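# Switch on the shaker holding four jars

## Task

Four jars already sit on the shaker, whose timer is preset to 20 seconds; turn the shaker on.

## Robot and tools

Robot: two arms, left_arm and right_arm, each ending in a two-finger gripper. Its fingers point along the gripper's +z axis and close along its y axis. The reported hand point (end_effector_position) lies between the finger pads, about 1 cm short of the tips. The wrist camera and its cable count as part of the hand, so they must not bump into things.

Frame: every pose, velocity and target uses the scene frame. Its origin is at table height, midway between the nominal arm bases; +z is up, +x points out over the table, and left_arm sits on the +y side (the names do not match image left and right). The calibrated bases are at left_arm (-0.026, +0.326, 0) and right_arm (-0.031, -0.285, 0). Reported hand positions may be off by a few centimetres, more when an arm reaches far.

Row layout, shared by execute_actions and move: a single flat list of 16 numbers covering both arms, always complete even if one arm is idle. First left_arm: x, y, z in metres, then quaternion qw, qx, qy, qz (w first), then opening; next the same eight values for right_arm. Position and quaternion form an absolute pose in the scene frame, not an offset. Opening runs from -1 (closed) to +1 (fully open, 0.093 m). To keep an arm still, resend the exact pose it last reported before it stopped moving, plus its current opening; a 0 in the opening slot is a real command, not a blank.

execute_actions(actions, cameras): actions is a list of actions; each action is a list of up to 15 rows, each row one 1/30 s control step, and a short action repeats its last row until 15 steps pass. A target more than 0.6 m from the gripper's current position along any of that gripper's own axes gets the action rejected for both arms; if the first action fails this against the latest reported state, the whole call is rejected. An empty actions list returns the state with all camera images. cameras picks views by name (cam_high, cam_low, cam_over, cam_left_wrist, cam_right_wrist, or "all"); an unknown name voids the call.

move(target, speed, blend, opening_speed, grip_force, blocking, cameras): drives each gripper in a straight line from its current Hand target to the given row, or through a list of up to 15 rows, with no 0.6 m limit. speed is m/s, 0.002 to 2.9, default 0.25 (turn rate up to twice that in rad/s); one value or one per target. blend, in metres, rounds corners of a list; 0 stops at each point. opening_speed (0.2 or more, scale units per second) ramps the fingers. grip_force, 10 to 50 N per pad (50 = full), persists; lower values close slowly. blocking=false returns after about 0.5 s while motion continues, and a new move replaces it. Paths do not avoid obstacles or the other arm, grippers lag and can overshoot when fast, and a whole move is capped at 10 s. Do not route a hand close past its own arm's base; detour around it.

wait(seconds 0 to 10): lets time run while arms hold their last command. stop: brakes a running move. zoom_image(camera, region [x0, y0, x1, y1] pixels, at most 504 by 504): enlarges part of the newest image of that camera; all cameras are 896x504. read_manual: licence texts only. finished_scene(scene): ends the scene irreversibly; only call it once the shaker is running and the result will hold without the robot.

Result lines: each arm's end_effector_position and end_effector_quat_wxyz; Hand target (where the controller is now steering, which may fall short of the command, so resend the rest); Tool commands; grip_measured (+1 open, -1 closed; pads meet near -0.94, and each millimetre of object width adds about 0.0208); Joint positions (last entry is finger gap in metres); Joint velocities (may read within noise); Joint torques. A move adds a move: line such as done, off_target, moving, held or fault, with limits=paced (pose clipped) or limits=held (steps withheld). done means at rest within 10 mm and 2 degrees; neither done nor off_target tells you about contact.

Control notes: each step the commanded orientation is clipped to 40 degrees from the measured one; friction and gravity can leave the hand low, short or tilted, and tiny moves may not happen or go sideways. Check position and orientation after each move and correct. Keep the same target quaternion in every row to hold orientation.

Pressing a switch: approach slowly, since harder and faster contact and targets set deep past the surface push harder. Stop just past contact, then pull back. Avoid slamming fixtures, knocking jars, letting anything fall or leave the table, and any contact or pressing between the two arms or their grippers, which can fail the scene. Avoid arm stops. Holding loads, stretched arms or unreachable targets heat motors: MOTOR HOT appears at 75 °C, a fault at 90 °C folds that arm away for good, and at 100 °C it collapses.

Each tool is called after ">>>" by a JSON object that holds its "method" and its "body", one argument or row to a line.

## Session

>>> {"method": "execute_actions", "body": {
  "actions": []
}}

Scene clock: 0.00 s.
left_arm: end_effector_position=(+0.3407, +0.3772, +0.0764) grip_measured=+1.000 end_effector_quat_wxyz=(+0.583, -0.084, +0.802, +0.099) | right_arm: end_effector_position=(+0.3261, -0.3596, +0.1125) grip_measured=+1.000 end_effector_quat_wxyz=(+0.633, +0.159, +0.750, -0.109)
Joint positions: left_arm=[-0.01 1.619 0.258 1.047 -0.222 -0.008 0.093] | right_arm=[-0.045 1.537 0.222 1.132 0.307 0.096 0.093]
Joint velocities: within noise
Joint torques (N m): no reading
Heat: left arm: 39 °C; right arm: 36 °C.
Hand target: left_arm +0.3440, +0.3774, +0.0840; +0.593, -0.085, +0.795, +0.098 | right_arm +0.3280, -0.3597, +0.1176; +0.639, +0.160, +0.744, -0.108
Tool commands: left_gripper/opening=+1.0 right_gripper/opening=+1.0

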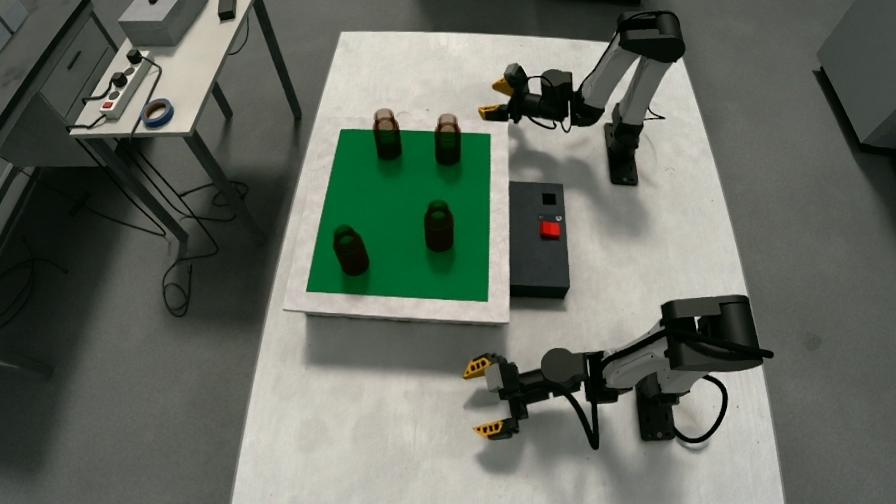

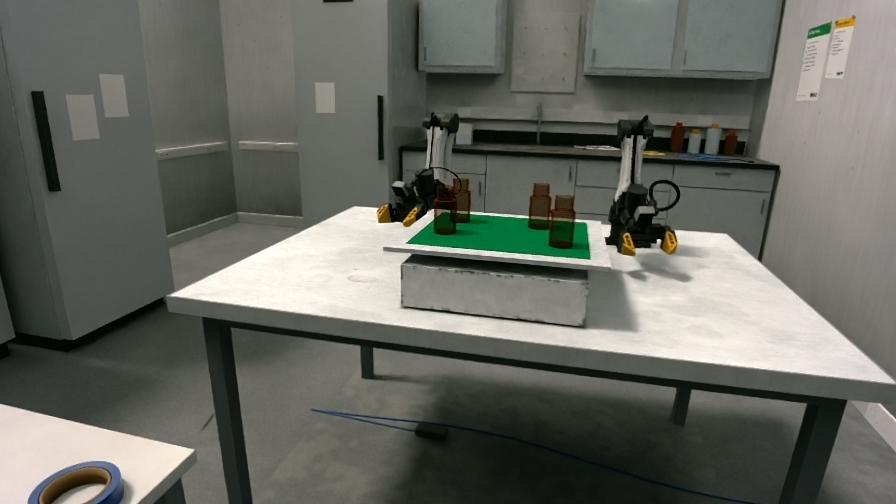

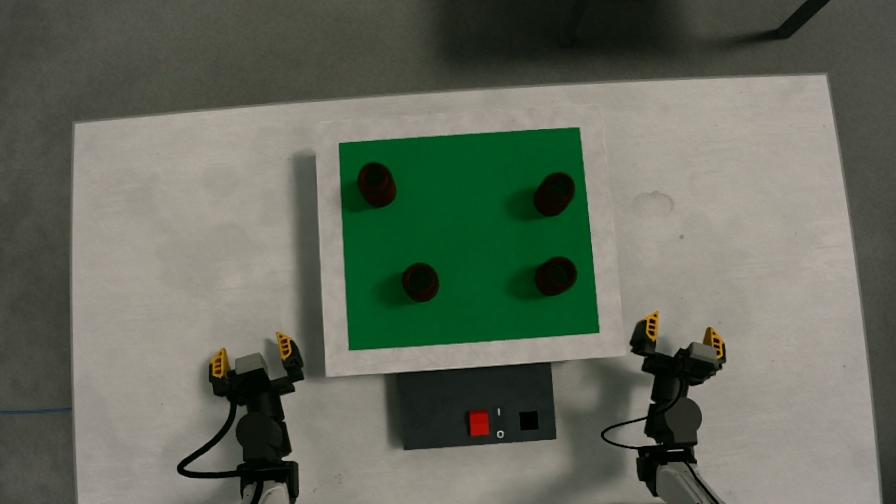

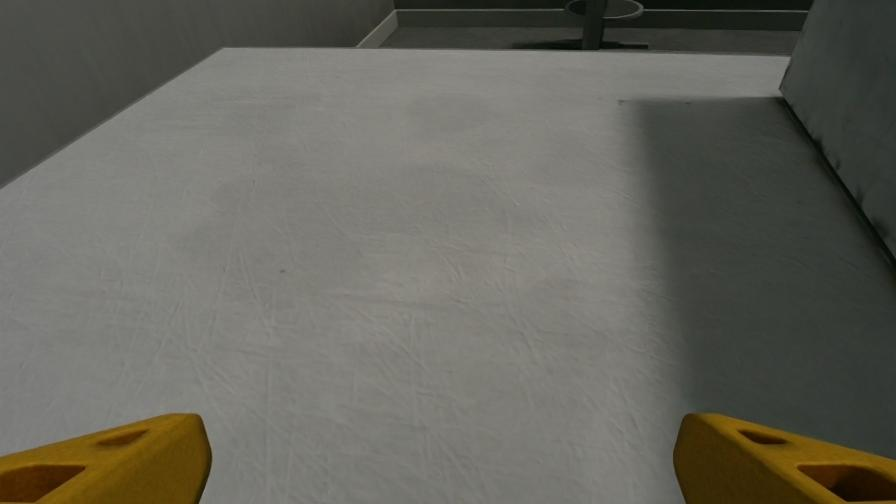

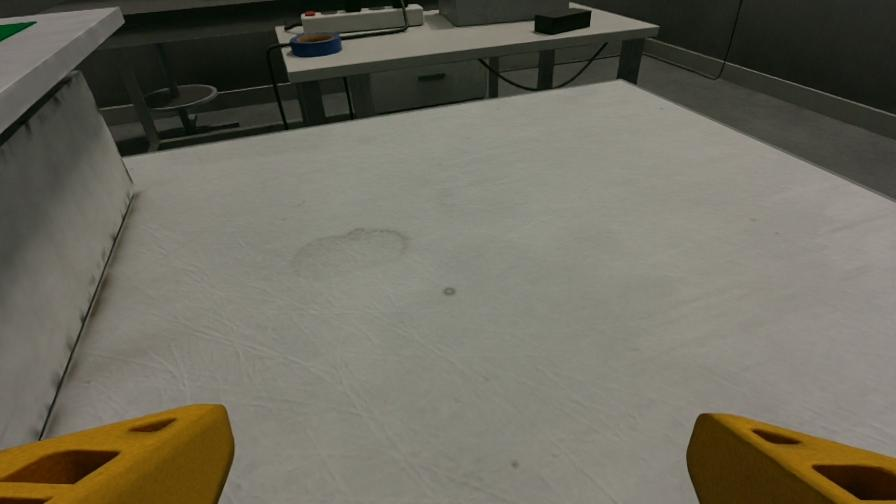

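>>> {"method": "zoom_image", "body": {
  "camera": "cam_over",
  "region": [380, 350, 580, 460]
}}

>>> {"method": "zoom_image", "body": {
  "camera": "cam_high",
  "region": [490, 170, 590, 310]
}}

Scaled by 2.520 from the camera's 896x504 image, which has a finer 1280x720 frame.

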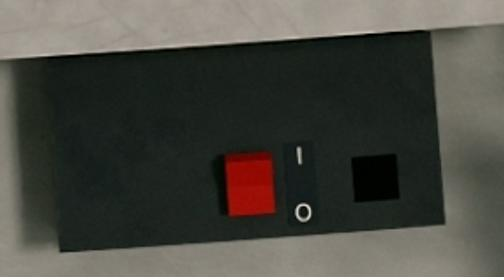

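Scaled by 3.600 from the camera's 896x504 image, which has a finer 1280x720 frame.

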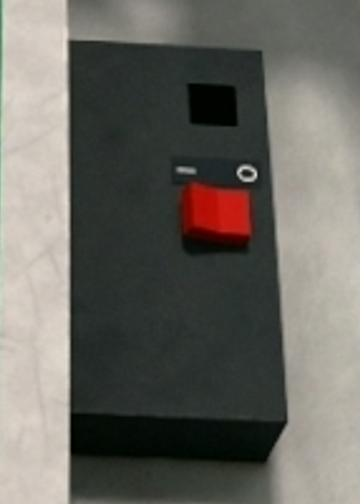

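>>> {"method": "move", "body": {
  "target": [
    [0.344,0.3774,0.084,0.593,-0.085,0.795,0.098,1,0.24,-0.32,0.2,0.49,0.02,0.87,0.01,1],
    [0.18,-0.045,0.16,0.3034,-0.4339,0.8335,0.1579,-1]
  ],
  "blend": [0.04,0],
  "cameras": ["cam_right_wrist","cam_over","cam_high"]
}}


>>> {"method": "move", "body": {
  "target": [
    [0.344,0.3774,0.084,0.593,-0.085,0.795,0.098,1,0.24,-0.32,0.2,0.49,0.02,0.87,0.01,-1],
    [0.344,0.3774,0.084,0.593,-0.085,0.795,0.098,1,0.18,-0.045,0.16,0.3034,-0.4339,0.8335,0.1579,-1]
  ],
  "blend": [0.04,0],
  "cameras": ["cam_right_wrist","cam_over","cam_high"]
}}

Scene clock: 50.77 s.
left_arm: end_effector_position=(+0.3407, +0.3772, +0.0764) grip_measured=+1.000 end_effector_quat_wxyz=(+0.583, -0.084, +0.802, +0.099) | right_arm: end_effector_position=(+0.1770, -0.0549, +0.1475) grip_measured=-0.972 end_effector_quat_wxyz=(+0.290, -0.426, +0.844, +0.147)
Joint positions: left_arm=[-0.01 1.619 0.258 1.047 -0.222 -0.008 0.093] | right_arm=[0.806 1.143 0.845 -0.617 -0.094 -0.119 0]
Joint torques (N m): left_arm=[0.17 -5.42 3.93 2.59 -0.09 -0.06] | right_arm=[1.18 -2.51 11.41 1.53 -0.28 -0.17]
Heat: left arm: 48 °C; right arm: 40 °C.
Hand target: left_arm +0.3440, +0.3773, +0.0841; +0.593, -0.085, +0.795, +0.098 | right_arm +0.1796, -0.0455, +0.1600; +0.303, -0.434, +0.834, +0.158
Off the commanded pose: left_arm 0.008 m, 1 deg | right_arm 0.016 m, 3 deg.
move: off_target (right_arm)
camera_calibration:
cam_right_wrist: T_world_to_cam=[[0.835981, -0.54862, -0.0123307, -0.174893], [-0.537667, -0.81438, -0.218402, 0.122513], [0.109778, 0.18921, -0.975781, 0.219957], [0, 0, 0, 1]] pos_world=[0.187932, -0.0377959, 0.23923]
Images, in order (width x height): cam_high 896x504, cam_over 896x504, cam_right_wrist 896x504.

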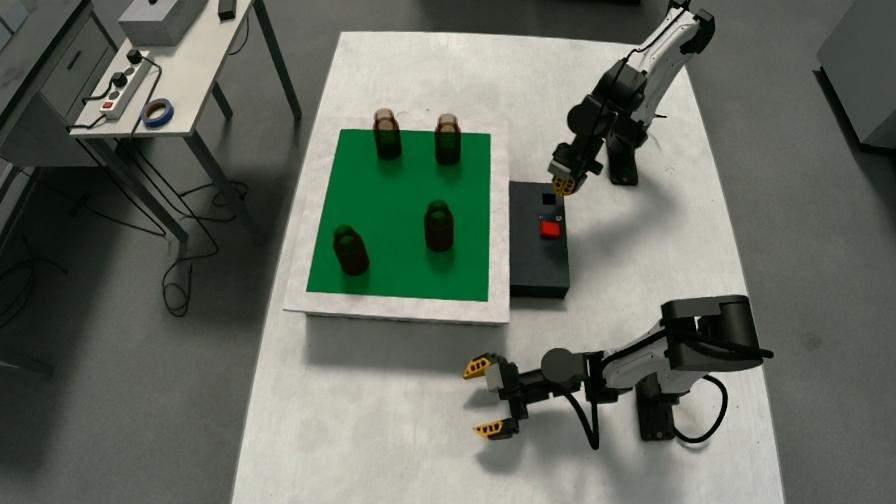

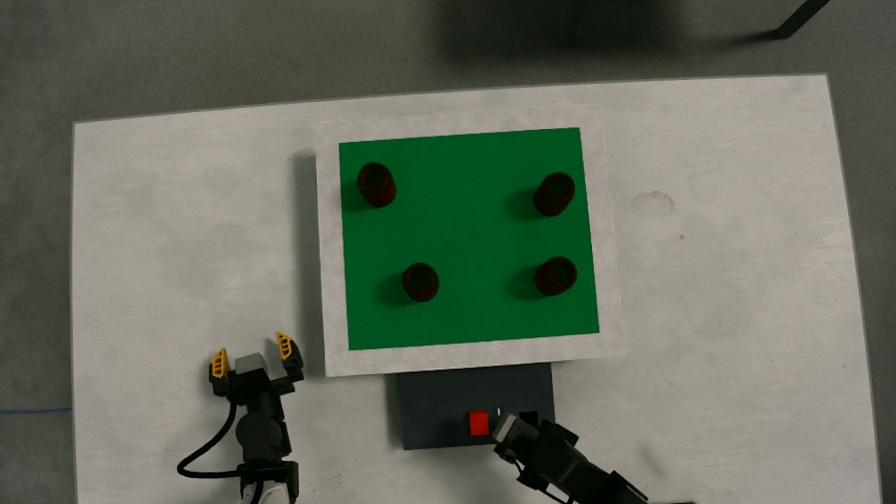

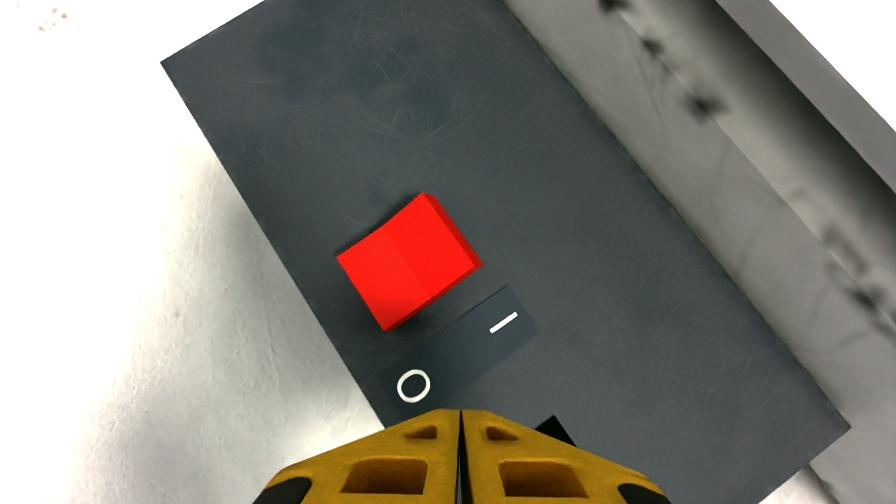

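>>> {"method": "move", "body": {
  "target": [0.344,0.3774,0.084,0.593,-0.085,0.795,0.098,1,0.205,0.006,0.125,0.3034,-0.4339,0.8335,0.1579,-1],
  "cameras": ["cam_right_wrist","cam_over","cam_high"]
}}

Scene clock: 66.07 s.
left_arm: end_effector_position=(+0.3407, +0.3772, +0.0764) grip_measured=+1.000 end_effector_quat_wxyz=(+0.583, -0.084, +0.802, +0.099) | right_arm: end_effector_position=(+0.1972, -0.0044, +0.1146) grip_measured=-0.972 end_effector_quat_wxyz=(+0.285, -0.439, +0.838, +0.154)
Joint positions: left_arm=[-0.01 1.619 0.258 1.047 -0.222 -0.008 0.093] | right_arm=[0.873 1.382 0.875 -0.408 -0.078 -0.088 0]
Joint torques (N m): left_arm=[0.18 -5.56 3.75 2.61 -0.08 -0.04] | right_arm=[1.25 -3.73 11.07 1.62 0.08 0.05]
Heat: left arm: 49 °C; right arm: 39 °C.
Hand target: left_arm +0.3440, +0.3773, +0.0841; +0.593, -0.085, +0.795, +0.098 | right_arm +0.2044, +0.0055, +0.1253; +0.303, -0.434, +0.833, +0.158
Off the commanded pose: left_arm 0.008 m, 1 deg | right_arm 0.017 m, 2 deg.
move: off_target (right_arm)
camera_calibration:
cam_right_wrist: T_world_to_cam=[[0.853201, -0.521231, -0.0191674, -0.166964], [-0.512408, -0.830764, -0.217415, 0.162211], [0.0973997, 0.19532, -0.975891, 0.178563], [0, 0, 0, 1]] pos_world=[0.20818, 0.0128549, 0.206325]
Images, in order (width x height): cam_high 896x504, cam_over 896x504, cam_right_wrist 896x504.

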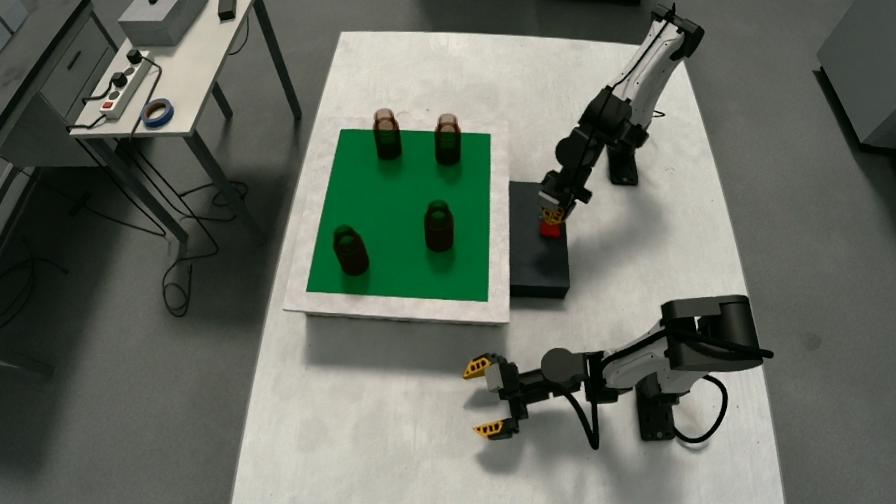

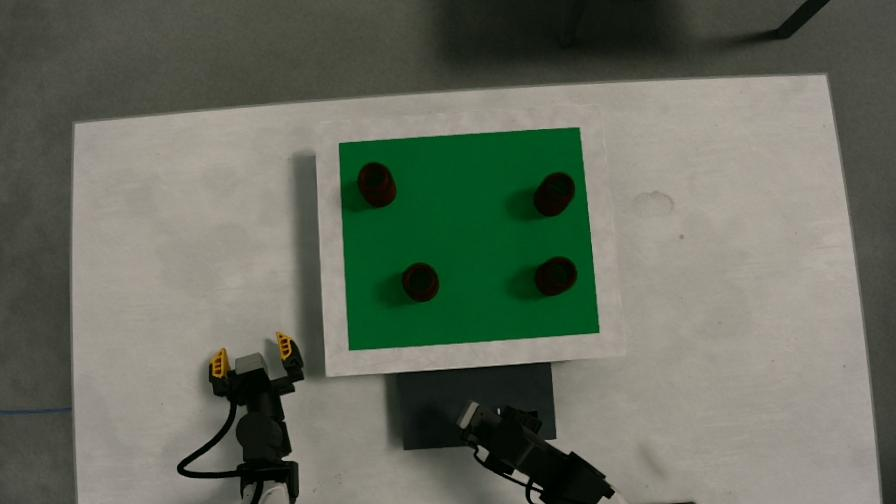

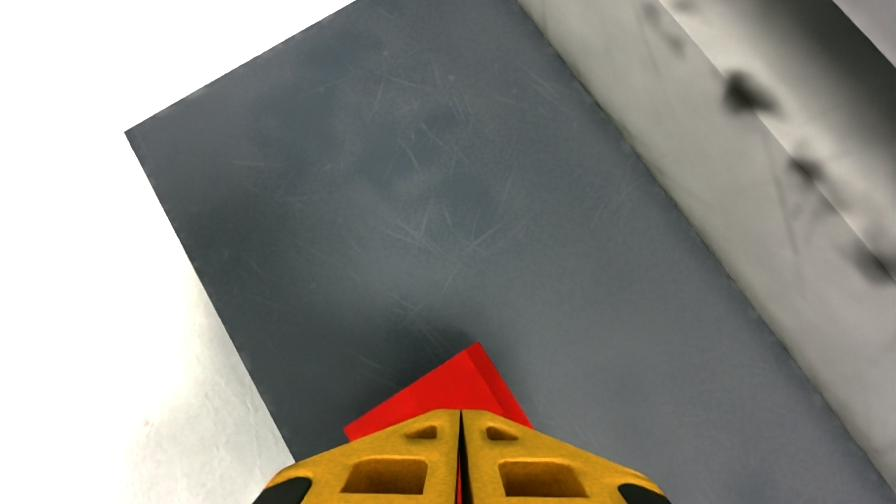

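>>> {"method": "move", "body": {
  "target": [0.344,0.3774,0.084,0.593,-0.085,0.795,0.098,1,0.209,0.004,0.102,0.3034,-0.4339,0.8335,0.1579,-1],
  "cameras": ["cam_right_wrist","cam_high","cam_low"],
  "speed": 0.06
}}

>>> {"method": "zoom_image", "body": {
  "camera": "cam_high",
  "region": [490, 170, 590, 310]
}}

Scene clock: 85.07 s.
left_arm: end_effector_position=(+0.3407, +0.3772, +0.0764) grip_measured=+1.000 end_effector_quat_wxyz=(+0.583, -0.084, +0.802, +0.099) | right_arm: end_effector_position=(+0.2053, +0.0048, +0.1053) grip_measured=-0.972 end_effector_quat_wxyz=(+0.300, -0.437, +0.833, +0.160)
Joint positions: left_arm=[-0.01 1.619 0.258 1.047 -0.222 -0.008 0.093] | right_arm=[0.873 1.424 0.85 -0.307 -0.078 -0.088 0]
Joint torques (N m): left_arm=[0.01 -5.3 3.95 2.6 -0.06 -0.09] | right_arm=[-0.31 -4.41 7.17 1.69 -0.06 -0.1]
Heat: left arm: 50 °C; right arm: 43 °C.
Hand target: left_arm +0.3440, +0.3773, +0.0841; +0.593, -0.085, +0.795, +0.098 | right_arm +0.2089, +0.0040, +0.1021; +0.303, -0.434, +0.833, +0.158
Off the commanded pose: left_arm 0.008 m, 1 deg | right_arm 0.005 m, 1 deg.
move: done
camera_calibration:
cam_right_wrist: T_world_to_cam=[[0.85359, -0.520771, -0.0134854, -0.169897], [-0.507208, -0.824896, -0.249572, 0.17411], [0.118846, 0.219872, -0.968262, 0.161657], [0, 0, 0, 1]] pos_world=[0.214121, 0.0196016, 0.197688]
Images, in order (width x height): cam_high 896x504, cam_low 896x504, cam_right_wrist 896x504.

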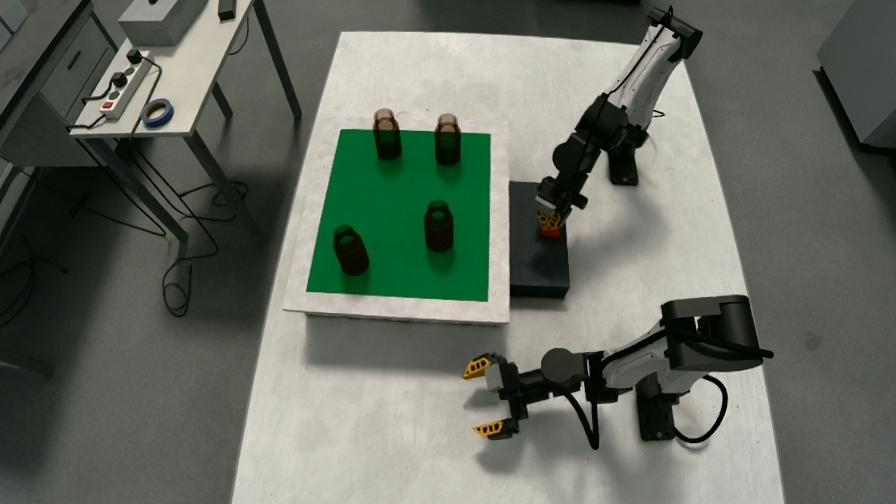

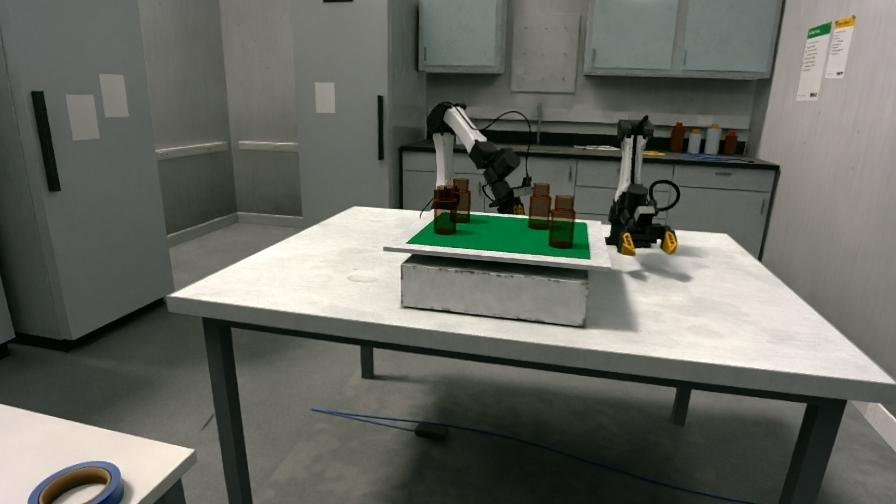

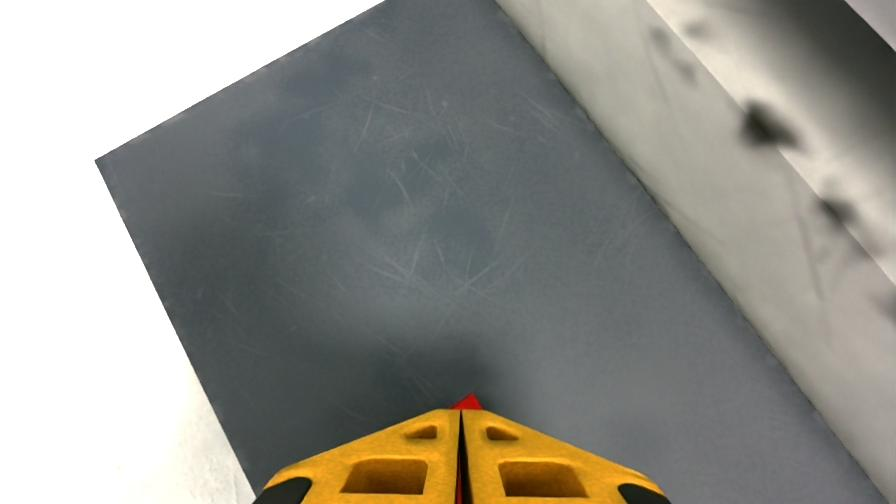

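Scaled by 3.600 from the camera's 896x504 image, which has a finer 1280x720 frame.

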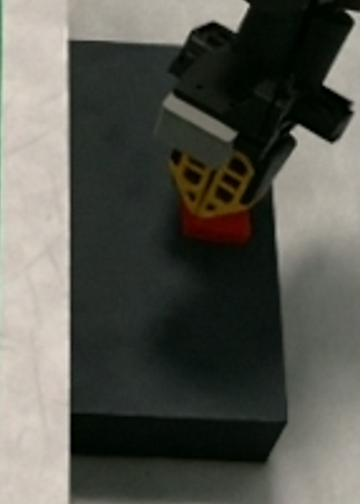

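>>> {"method": "move", "body": {
  "target": [0.344,0.3774,0.084,0.593,-0.085,0.795,0.098,1,0.204,-0.008,0.09,0.3034,-0.4339,0.8335,0.1579,-1],
  "cameras": ["cam_right_wrist","cam_high"],
  "speed": 0.06
}}

>>> {"method": "zoom_image", "body": {
  "camera": "cam_high",
  "region": [490, 170, 590, 310]
}}

Scene clock: 98.13 s.
left_arm: end_effector_position=(+0.3407, +0.3772, +0.0764) grip_measured=+1.000 end_effector_quat_wxyz=(+0.583, -0.084, +0.802, +0.099) | right_arm: end_effector_position=(+0.2072, +0.0017, +0.0981) grip_measured=-0.972 end_effector_quat_wxyz=(+0.316, -0.432, +0.828, +0.165)
Joint positions: left_arm=[-0.01 1.619 0.258 1.047 -0.222 -0.008 0.093] | right_arm=[0.861 1.413 0.786 -0.22 -0.083 -0.092 0]
Joint torques (N m): left_arm=[0.06 -5.49 3.79 2.63 -0.09 -0.09] | right_arm=[-0.72 -5.74 6 1.35 -0.13 -0.17]
Heat: left arm: 51 °C; right arm: 41 °C.
Hand target: left_arm +0.3440, +0.3773, +0.0841; +0.593, -0.085, +0.795, +0.098 | right_arm +0.2040, -0.0077, +0.0899; +0.303, -0.434, +0.834, +0.158
Off the commanded pose: left_arm 0.008 m, 1 deg | right_arm 0.013 m, 2 deg.
move: off_target (right_arm)
camera_calibration:
cam_right_wrist: T_world_to_cam=[[0.851257, -0.524683, -0.00831561, -0.173271], [-0.505198, -0.815154, -0.283371, 0.173705], [0.141902, 0.245423, -0.958974, 0.1493], [0, 0, 0, 1]] pos_world=[0.214067, 0.0140427, 0.190957]
Images, in order (width x height): cam_high 896x504, cam_right_wrist 896x504.

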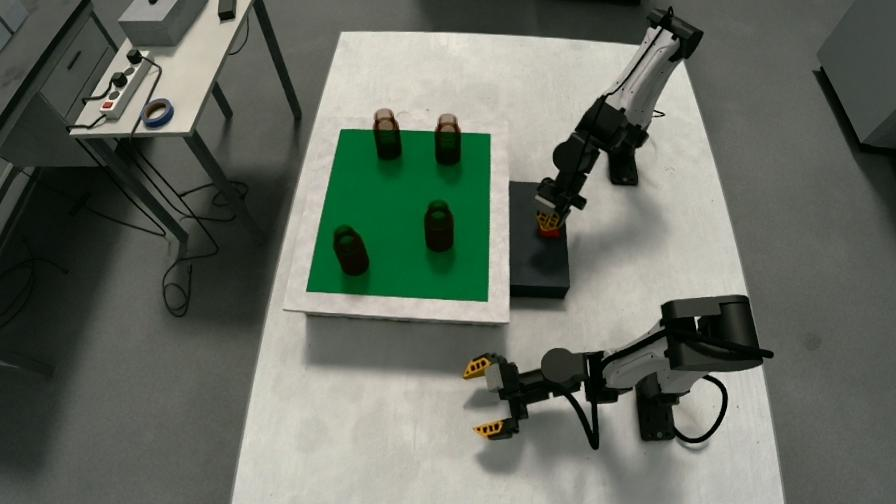

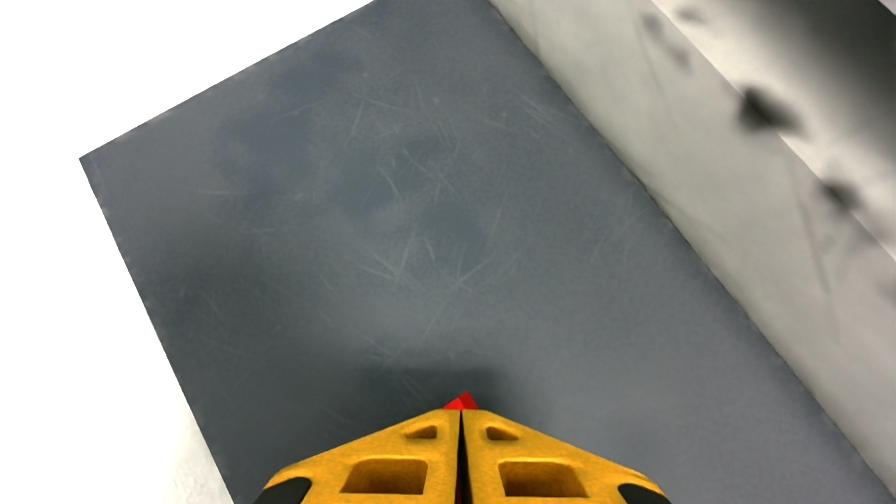

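Scaled by 3.600 from the camera's 896x504 image, which has a finer 1280x720 frame.

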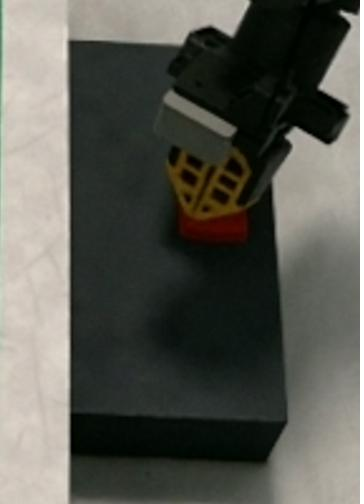

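>>> {"method": "move", "body": {
  "target": [0.344,0.3774,0.084,0.593,-0.085,0.795,0.098,1,0.195,-0.018,0.09,0.3034,-0.4339,0.8335,0.1579,-1],
  "cameras": ["cam_right_wrist","cam_high"],
  "speed": 0.06
}}

>>> {"method": "zoom_image", "body": {
  "camera": "cam_high",
  "region": [490, 170, 590, 310]
}}

Scene clock: 107.10 s.
left_arm: end_effector_position=(+0.3407, +0.3772, +0.0764) grip_measured=+1.000 end_effector_quat_wxyz=(+0.583, -0.084, +0.802, +0.099) | right_arm: end_effector_position=(+0.1997, -0.0067, +0.0970) grip_measured=-0.972 end_effector_quat_wxyz=(+0.319, -0.432, +0.827, +0.166)
Joint positions: left_arm=[-0.01 1.619 0.258 1.047 -0.222 -0.008 0.093] | right_arm=[0.861 1.364 0.738 -0.213 -0.083 -0.093 0]
Joint torques (N m): left_arm=[0.12 -5.42 3.88 2.58 -0.06 -0.05] | right_arm=[-0.75 -5.93 6.32 1.19 -0.15 -0.17]
Heat: left arm: 52 °C; right arm: 41 °C.
Hand target: left_arm +0.3440, +0.3773, +0.0841; +0.593, -0.085, +0.795, +0.098 | right_arm +0.1951, -0.0174, +0.0900; +0.304, -0.434, +0.833, +0.158
Off the commanded pose: left_arm 0.008 m, 1 deg | right_arm 0.014 m, 2 deg.
move: off_target (right_arm)
camera_calibration:
cam_right_wrist: T_world_to_cam=[[0.851473, -0.524354, -0.0068347, -0.171468], [-0.503544, -0.813903, -0.289838, 0.163022], [0.146415, 0.250231, -0.957051, 0.15035], [0, 0, 0, 1]] pos_world=[0.206075, 0.00515187, 0.189971]
Images, in order (width x height): cam_high 896x504, cam_right_wrist 896x504.

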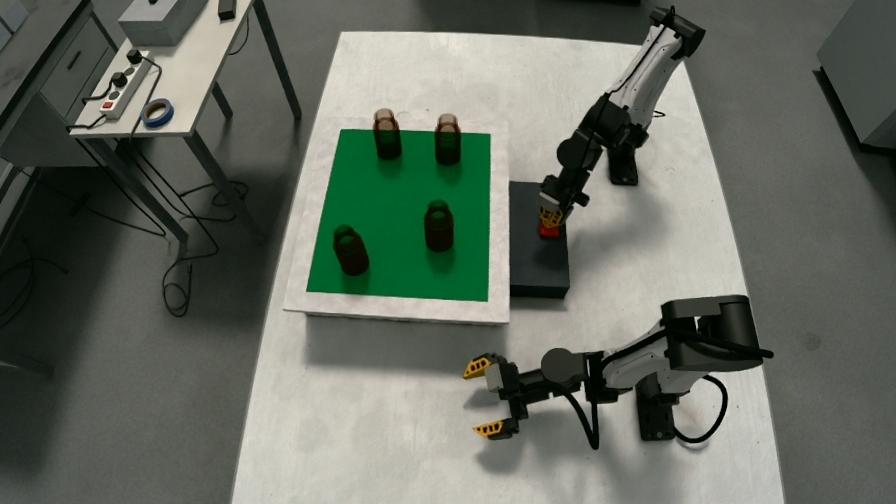

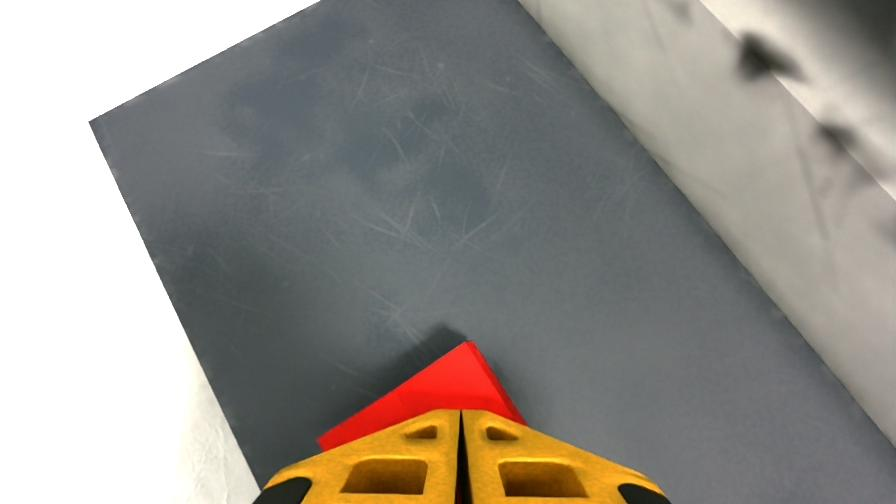

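Scaled by 3.600 from the camera's 896x504 image, which has a finer 1280x720 frame.

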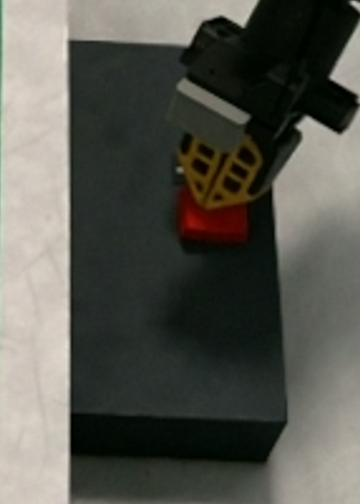

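>>> {"method": "move", "body": {
  "target": [0.344,0.3774,0.084,0.593,-0.085,0.795,0.098,1,0.196,-0.014,0.075,0.3034,-0.4339,0.8335,0.1579,-1],
  "cameras": ["cam_right_wrist","cam_high"],
  "speed": 0.05
}}

>>> {"method": "zoom_image", "body": {
  "camera": "cam_high",
  "region": [490, 170, 590, 310]
}}

Scene clock: 116.83 s.
left_arm: end_effector_position=(+0.3407, +0.3772, +0.0764) grip_measured=+1.000 end_effector_quat_wxyz=(+0.583, -0.084, +0.802, +0.099) | right_arm: end_effector_position=(+0.2007, -0.0056, +0.0947) grip_measured=-0.972 end_effector_quat_wxyz=(+0.328, -0.431, +0.823, +0.170)
Joint positions: left_arm=[-0.01 1.619 0.258 1.047 -0.222 -0.008 0.093] | right_arm=[0.861 1.364 0.713 -0.166 -0.083 -0.093 0]
Joint torques (N m): left_arm=[0.21 -5.33 3.79 2.58 -0.09 -0.06] | right_arm=[-0.06 -2.8 5.68 1.43 -0.06 -0.11]
Heat: left arm: 52 °C; right arm: 40 °C.
Hand target: left_arm +0.3440, +0.3773, +0.0841; +0.593, -0.085, +0.795, +0.098 | right_arm +0.1956, -0.0143, +0.0757; +0.303, -0.434, +0.833, +0.158
Off the commanded pose: left_arm 0.008 m, 1 deg | right_arm 0.022 m, 3 deg.
move: off_target (right_arm)
camera_calibration:
cam_right_wrist: T_world_to_cam=[[0.851668, -0.524076, -0.00264226, -0.172187], [-0.498854, -0.809114, -0.310612, 0.164882], [0.160646, 0.265857, -0.950533, 0.144399], [0, 0, 0, 1]] pos_world=[0.205701, 0.00478012, 0.188015]
Images, in order (width x height): cam_high 896x504, cam_right_wrist 896x504.

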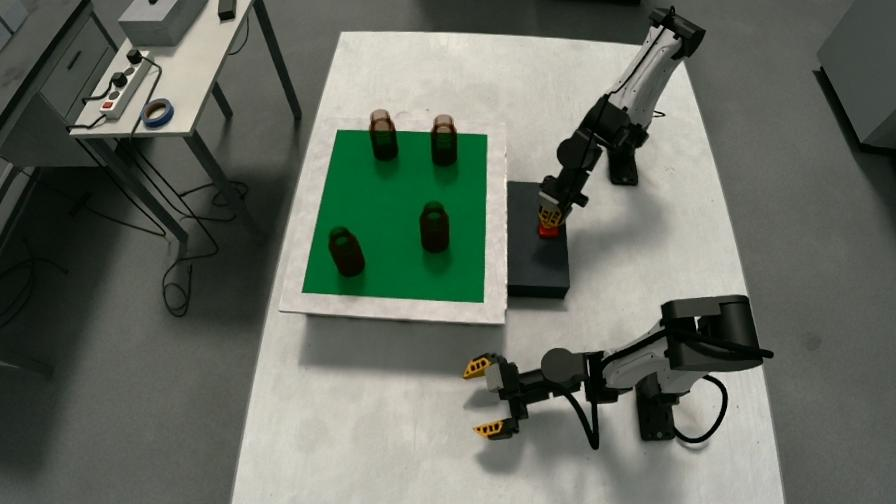

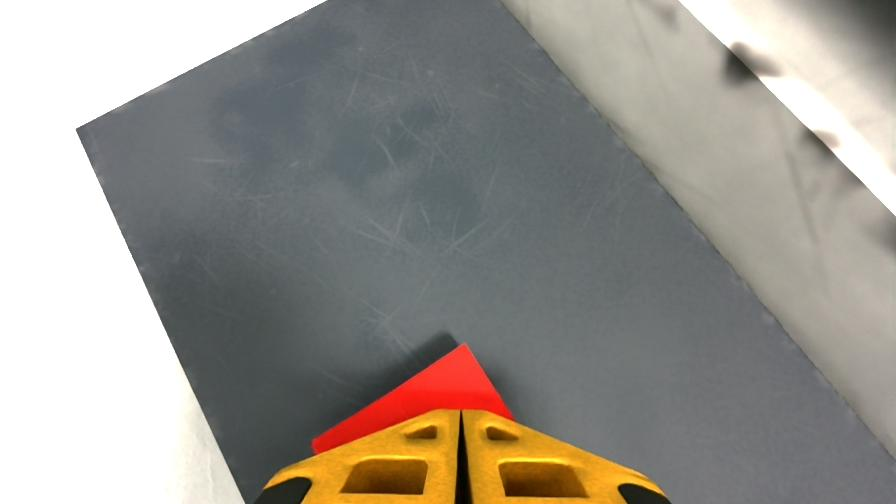

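Scaled by 3.600 from the camera's 896x504 image, which has a finer 1280x720 frame.

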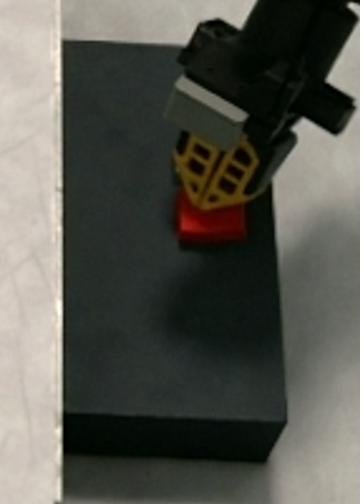

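>>> {"method": "move", "body": {
  "target": [0.344,0.3774,0.084,0.593,-0.085,0.795,0.098,1,0.18,-0.045,0.17,0.3034,-0.4339,0.8335,0.1579,-1],
  "cameras": ["cam_right_wrist","cam_high"],
  "speed": 0.15
}}

>>> {"method": "zoom_image", "body": {
  "camera": "cam_right_wrist",
  "region": [250, 130, 650, 430]
}}

Scene clock: 125.13 s.
left_arm: end_effector_position=(+0.3407, +0.3772, +0.0764) grip_measured=+1.000 end_effector_quat_wxyz=(+0.583, -0.084, +0.802, +0.099) | right_arm: end_effector_position=(+0.1779, -0.0464, +0.1582) grip_measured=-0.972 end_effector_quat_wxyz=(+0.294, -0.433, +0.839, +0.151)
Joint positions: left_arm=[-0.01 1.619 0.258 1.047 -0.222 -0.008 0.093] | right_arm=[0.823 1.16 0.889 -0.631 -0.093 -0.119 0]
Joint torques (N m): left_arm=[0.14 -5.34 3.82 2.61 -0.05 -0.06] | right_arm=[-0.42 -4.05 10.99 1.32 -0.27 -0.17]
Heat: left arm: 53 °C; right arm: 40 °C.
Hand target: left_arm +0.3440, +0.3773, +0.0841; +0.593, -0.085, +0.795, +0.098 | right_arm +0.1799, -0.0451, +0.1699; +0.304, -0.434, +0.833, +0.158
Off the commanded pose: left_arm 0.008 m, 1 deg | right_arm 0.012 m, 1 deg.
move: off_target (right_arm)
camera_calibration:
cam_right_wrist: T_world_to_cam=[[0.845257, -0.534281, -0.00921197, -0.172347], [-0.521591, -0.821189, -0.231499, 0.13112], [0.116121, 0.200481, -0.972792, 0.227685], [0, 0, 0, 1]] pos_world=[0.187629, -0.0300538, 0.250256]
Images, in order (width x height): cam_high 896x504, cam_right_wrist 896x504.

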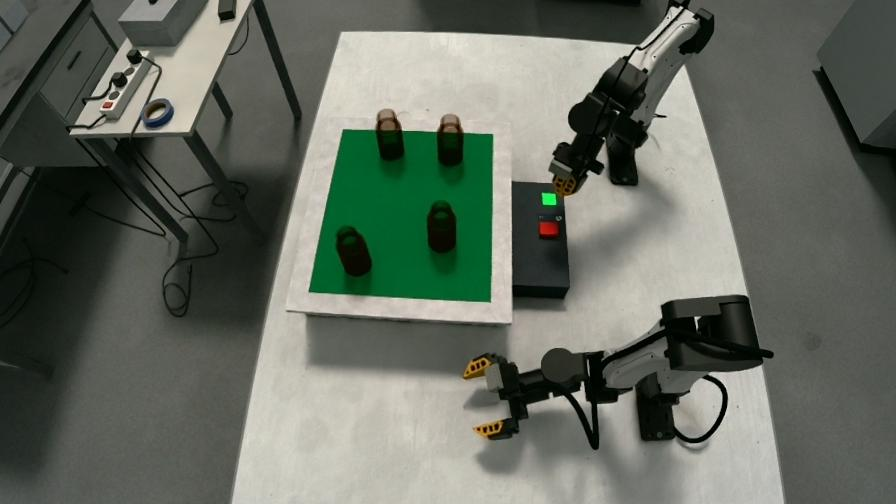

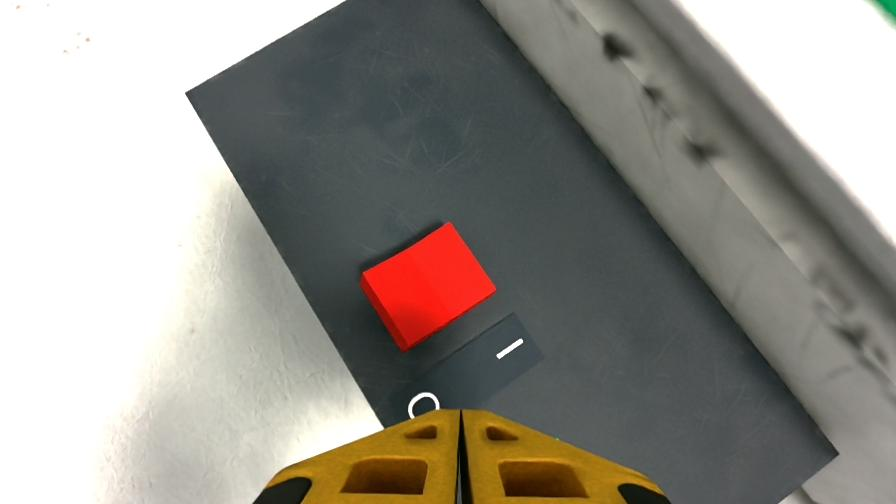

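Scaled by 1.260 from the camera's 896x504 image, which has a finer 1280x720 frame.

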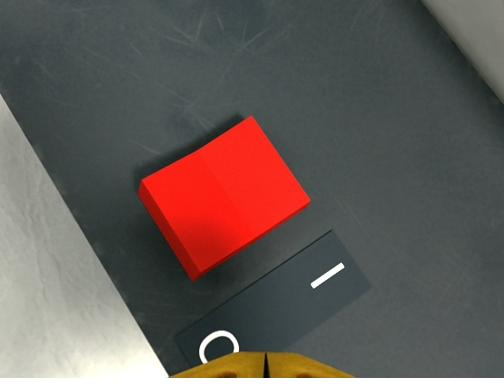

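>>> {"method": "wait", "body": {
  "seconds": 4,
  "cameras": ["cam_high","cam_over"]
}}

Scene clock: 133.63 s.
left_arm: end_effector_position=(+0.3407, +0.3772, +0.0764) grip_measured=+1.000 end_effector_quat_wxyz=(+0.583, -0.084, +0.802, +0.099) | right_arm: end_effector_position=(+0.1778, -0.0465, +0.1581) grip_measured=-0.972 end_effector_quat_wxyz=(+0.294, -0.433, +0.839, +0.151)
Joint positions: left_arm=[-0.01 1.619 0.258 1.047 -0.222 -0.008 0.093] | right_arm=[0.823 1.16 0.889 -0.631 -0.093 -0.12 0]
Joint torques (N m): left_arm=[0.1 -5.35 3.81 2.58 -0.06 -0.07] | right_arm=[-0.54 -3.99 10.99 1.31 -0.28 -0.17]
Heat: left arm: 53 °C; right arm: 40 °C.
Hand target: left_arm +0.3440, +0.3773, +0.0841; +0.593, -0.085, +0.795, +0.098 | right_arm +0.1799, -0.0451, +0.1699; +0.304, -0.434, +0.833, +0.158
Tool commands: left_gripper/opening=+1.0 right_gripper/opening=-1.0
Off the commanded pose: left_arm 0.008 m, 1 deg | right_arm 0.012 m, 1 deg.
wait: 4.00 s; at rest from the start
Images, in order (width x height): cam_high 896x504, cam_over 896x504.

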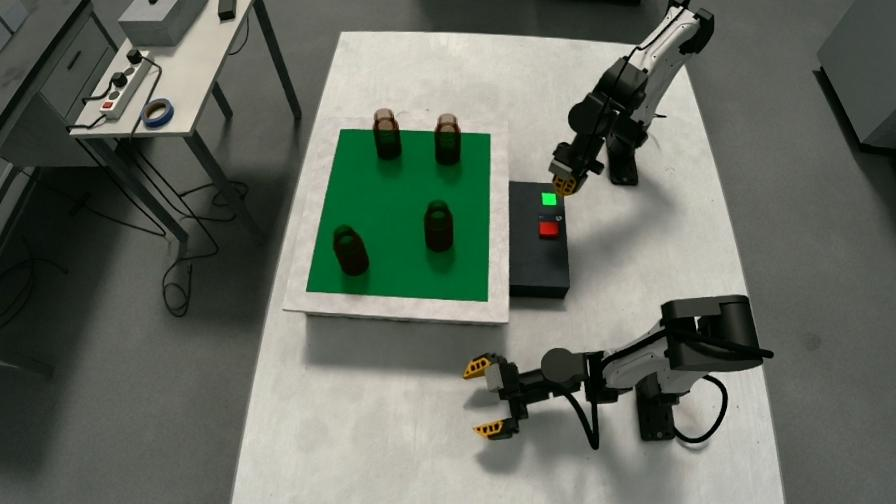

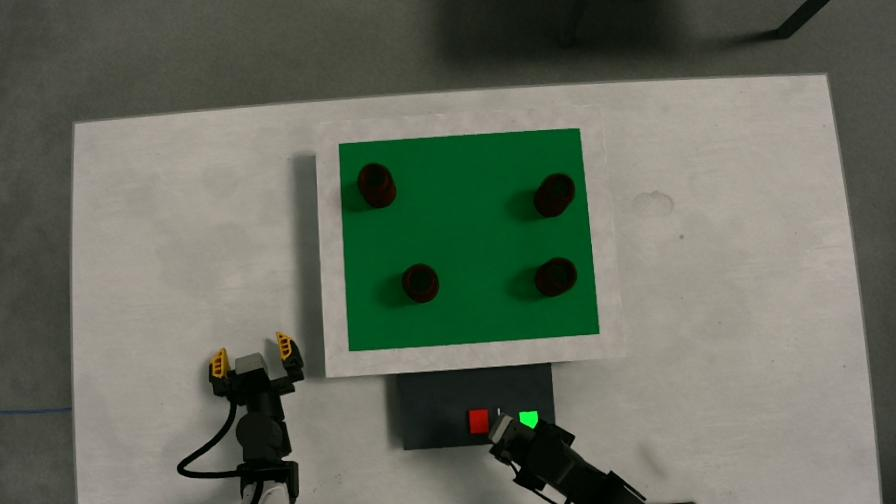

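>>> {"method": "wait", "body": {
  "seconds": 3.5,
  "cameras": ["cam_high"]
}}

Scene clock: 139.80 s.
left_arm: end_effector_position=(+0.3407, +0.3772, +0.0764) grip_measured=+1.000 end_effector_quat_wxyz=(+0.583, -0.084, +0.802, +0.099) | right_arm: end_effector_position=(+0.1778, -0.0465, +0.1581) grip_measured=-0.972 end_effector_quat_wxyz=(+0.294, -0.433, +0.839, +0.151)
Joint positions: left_arm=[-0.01 1.619 0.258 1.047 -0.222 -0.008 0.093] | right_arm=[0.823 1.16 0.889 -0.631 -0.093 -0.12 0]
Joint torques (N m): left_arm=[0.1 -5.44 3.78 2.6 -0.05 -0.06] | right_arm=[-0.46 -3.99 10.93 1.33 -0.27 -0.19]
Heat: left arm: 53 °C; right arm: 40 °C.
Hand target: left_arm +0.3440, +0.3773, +0.0841; +0.593, -0.085, +0.795, +0.098 | right_arm +0.1799, -0.0451, +0.1699; +0.304, -0.434, +0.833, +0.158
Tool commands: left_gripper/opening=+1.0 right_gripper/opening=-1.0
Off the commanded pose: left_arm 0.008 m, 1 deg | right_arm 0.012 m, 1 deg.
wait: 3.50 s; at rest from the start
Images, in order (width x height): cam_high 896x504.

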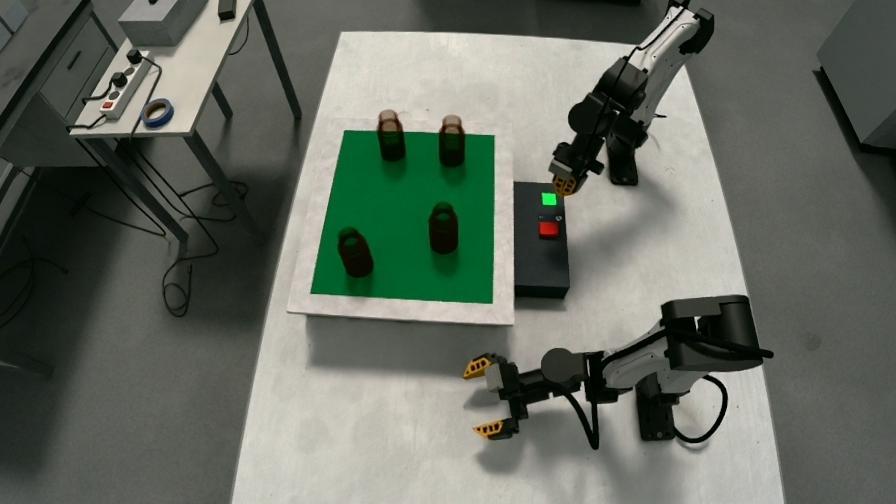

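>>> {"method": "wait", "body": {
  "seconds": 3,
  "cameras": ["cam_high"]
}}

Scene clock: 149.13 s.
left_arm: end_effector_position=(+0.3407, +0.3772, +0.0764) grip_measured=+1.000 end_effector_quat_wxyz=(+0.583, -0.084, +0.802, +0.099) | right_arm: end_effector_position=(+0.1778, -0.0465, +0.1581) grip_measured=-0.972 end_effector_quat_wxyz=(+0.294, -0.433, +0.839, +0.151)
Joint positions: left_arm=[-0.01 1.619 0.258 1.047 -0.222 -0.008 0.093] | right_arm=[0.823 1.16 0.889 -0.631 -0.093 -0.12 0]
Joint torques (N m): left_arm=[0.2 -5.45 3.82 2.6 -0.03 -0.04] | right_arm=[-0.49 -3.96 10.96 1.33 -0.27 -0.17]
Heat: left arm: 54 °C; right arm: 41 °C.
Hand target: left_arm +0.3440, +0.3773, +0.0841; +0.593, -0.085, +0.795, +0.098 | right_arm +0.1799, -0.0451, +0.1699; +0.304, -0.434, +0.833, +0.158
Tool commands: left_gripper/opening=+1.0 right_gripper/opening=-1.0
Off the commanded pose: left_arm 0.008 m, 1 deg | right_arm 0.012 m, 1 deg.
wait: 3.00 s; at rest from the start
Images, in order (width x height): cam_high 896x504.

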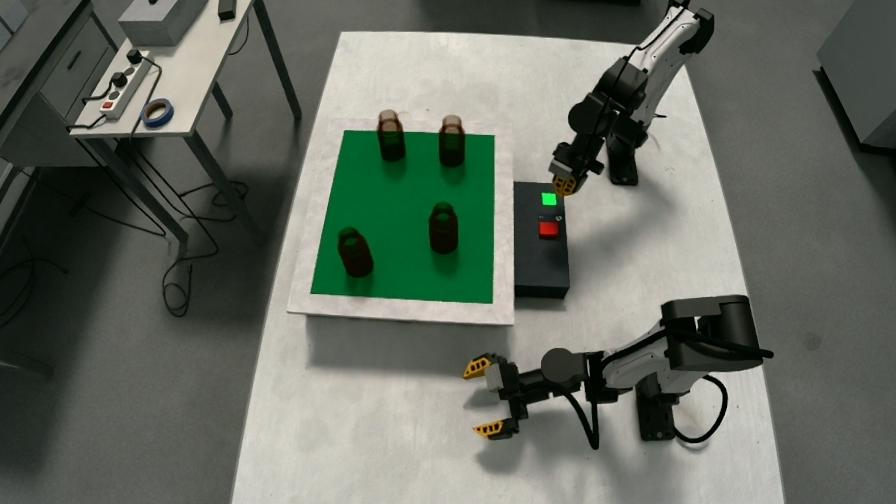

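>>> {"method": "finished_scene", "body": {
  "scene": 1
}}

The scene is finished: the task was done.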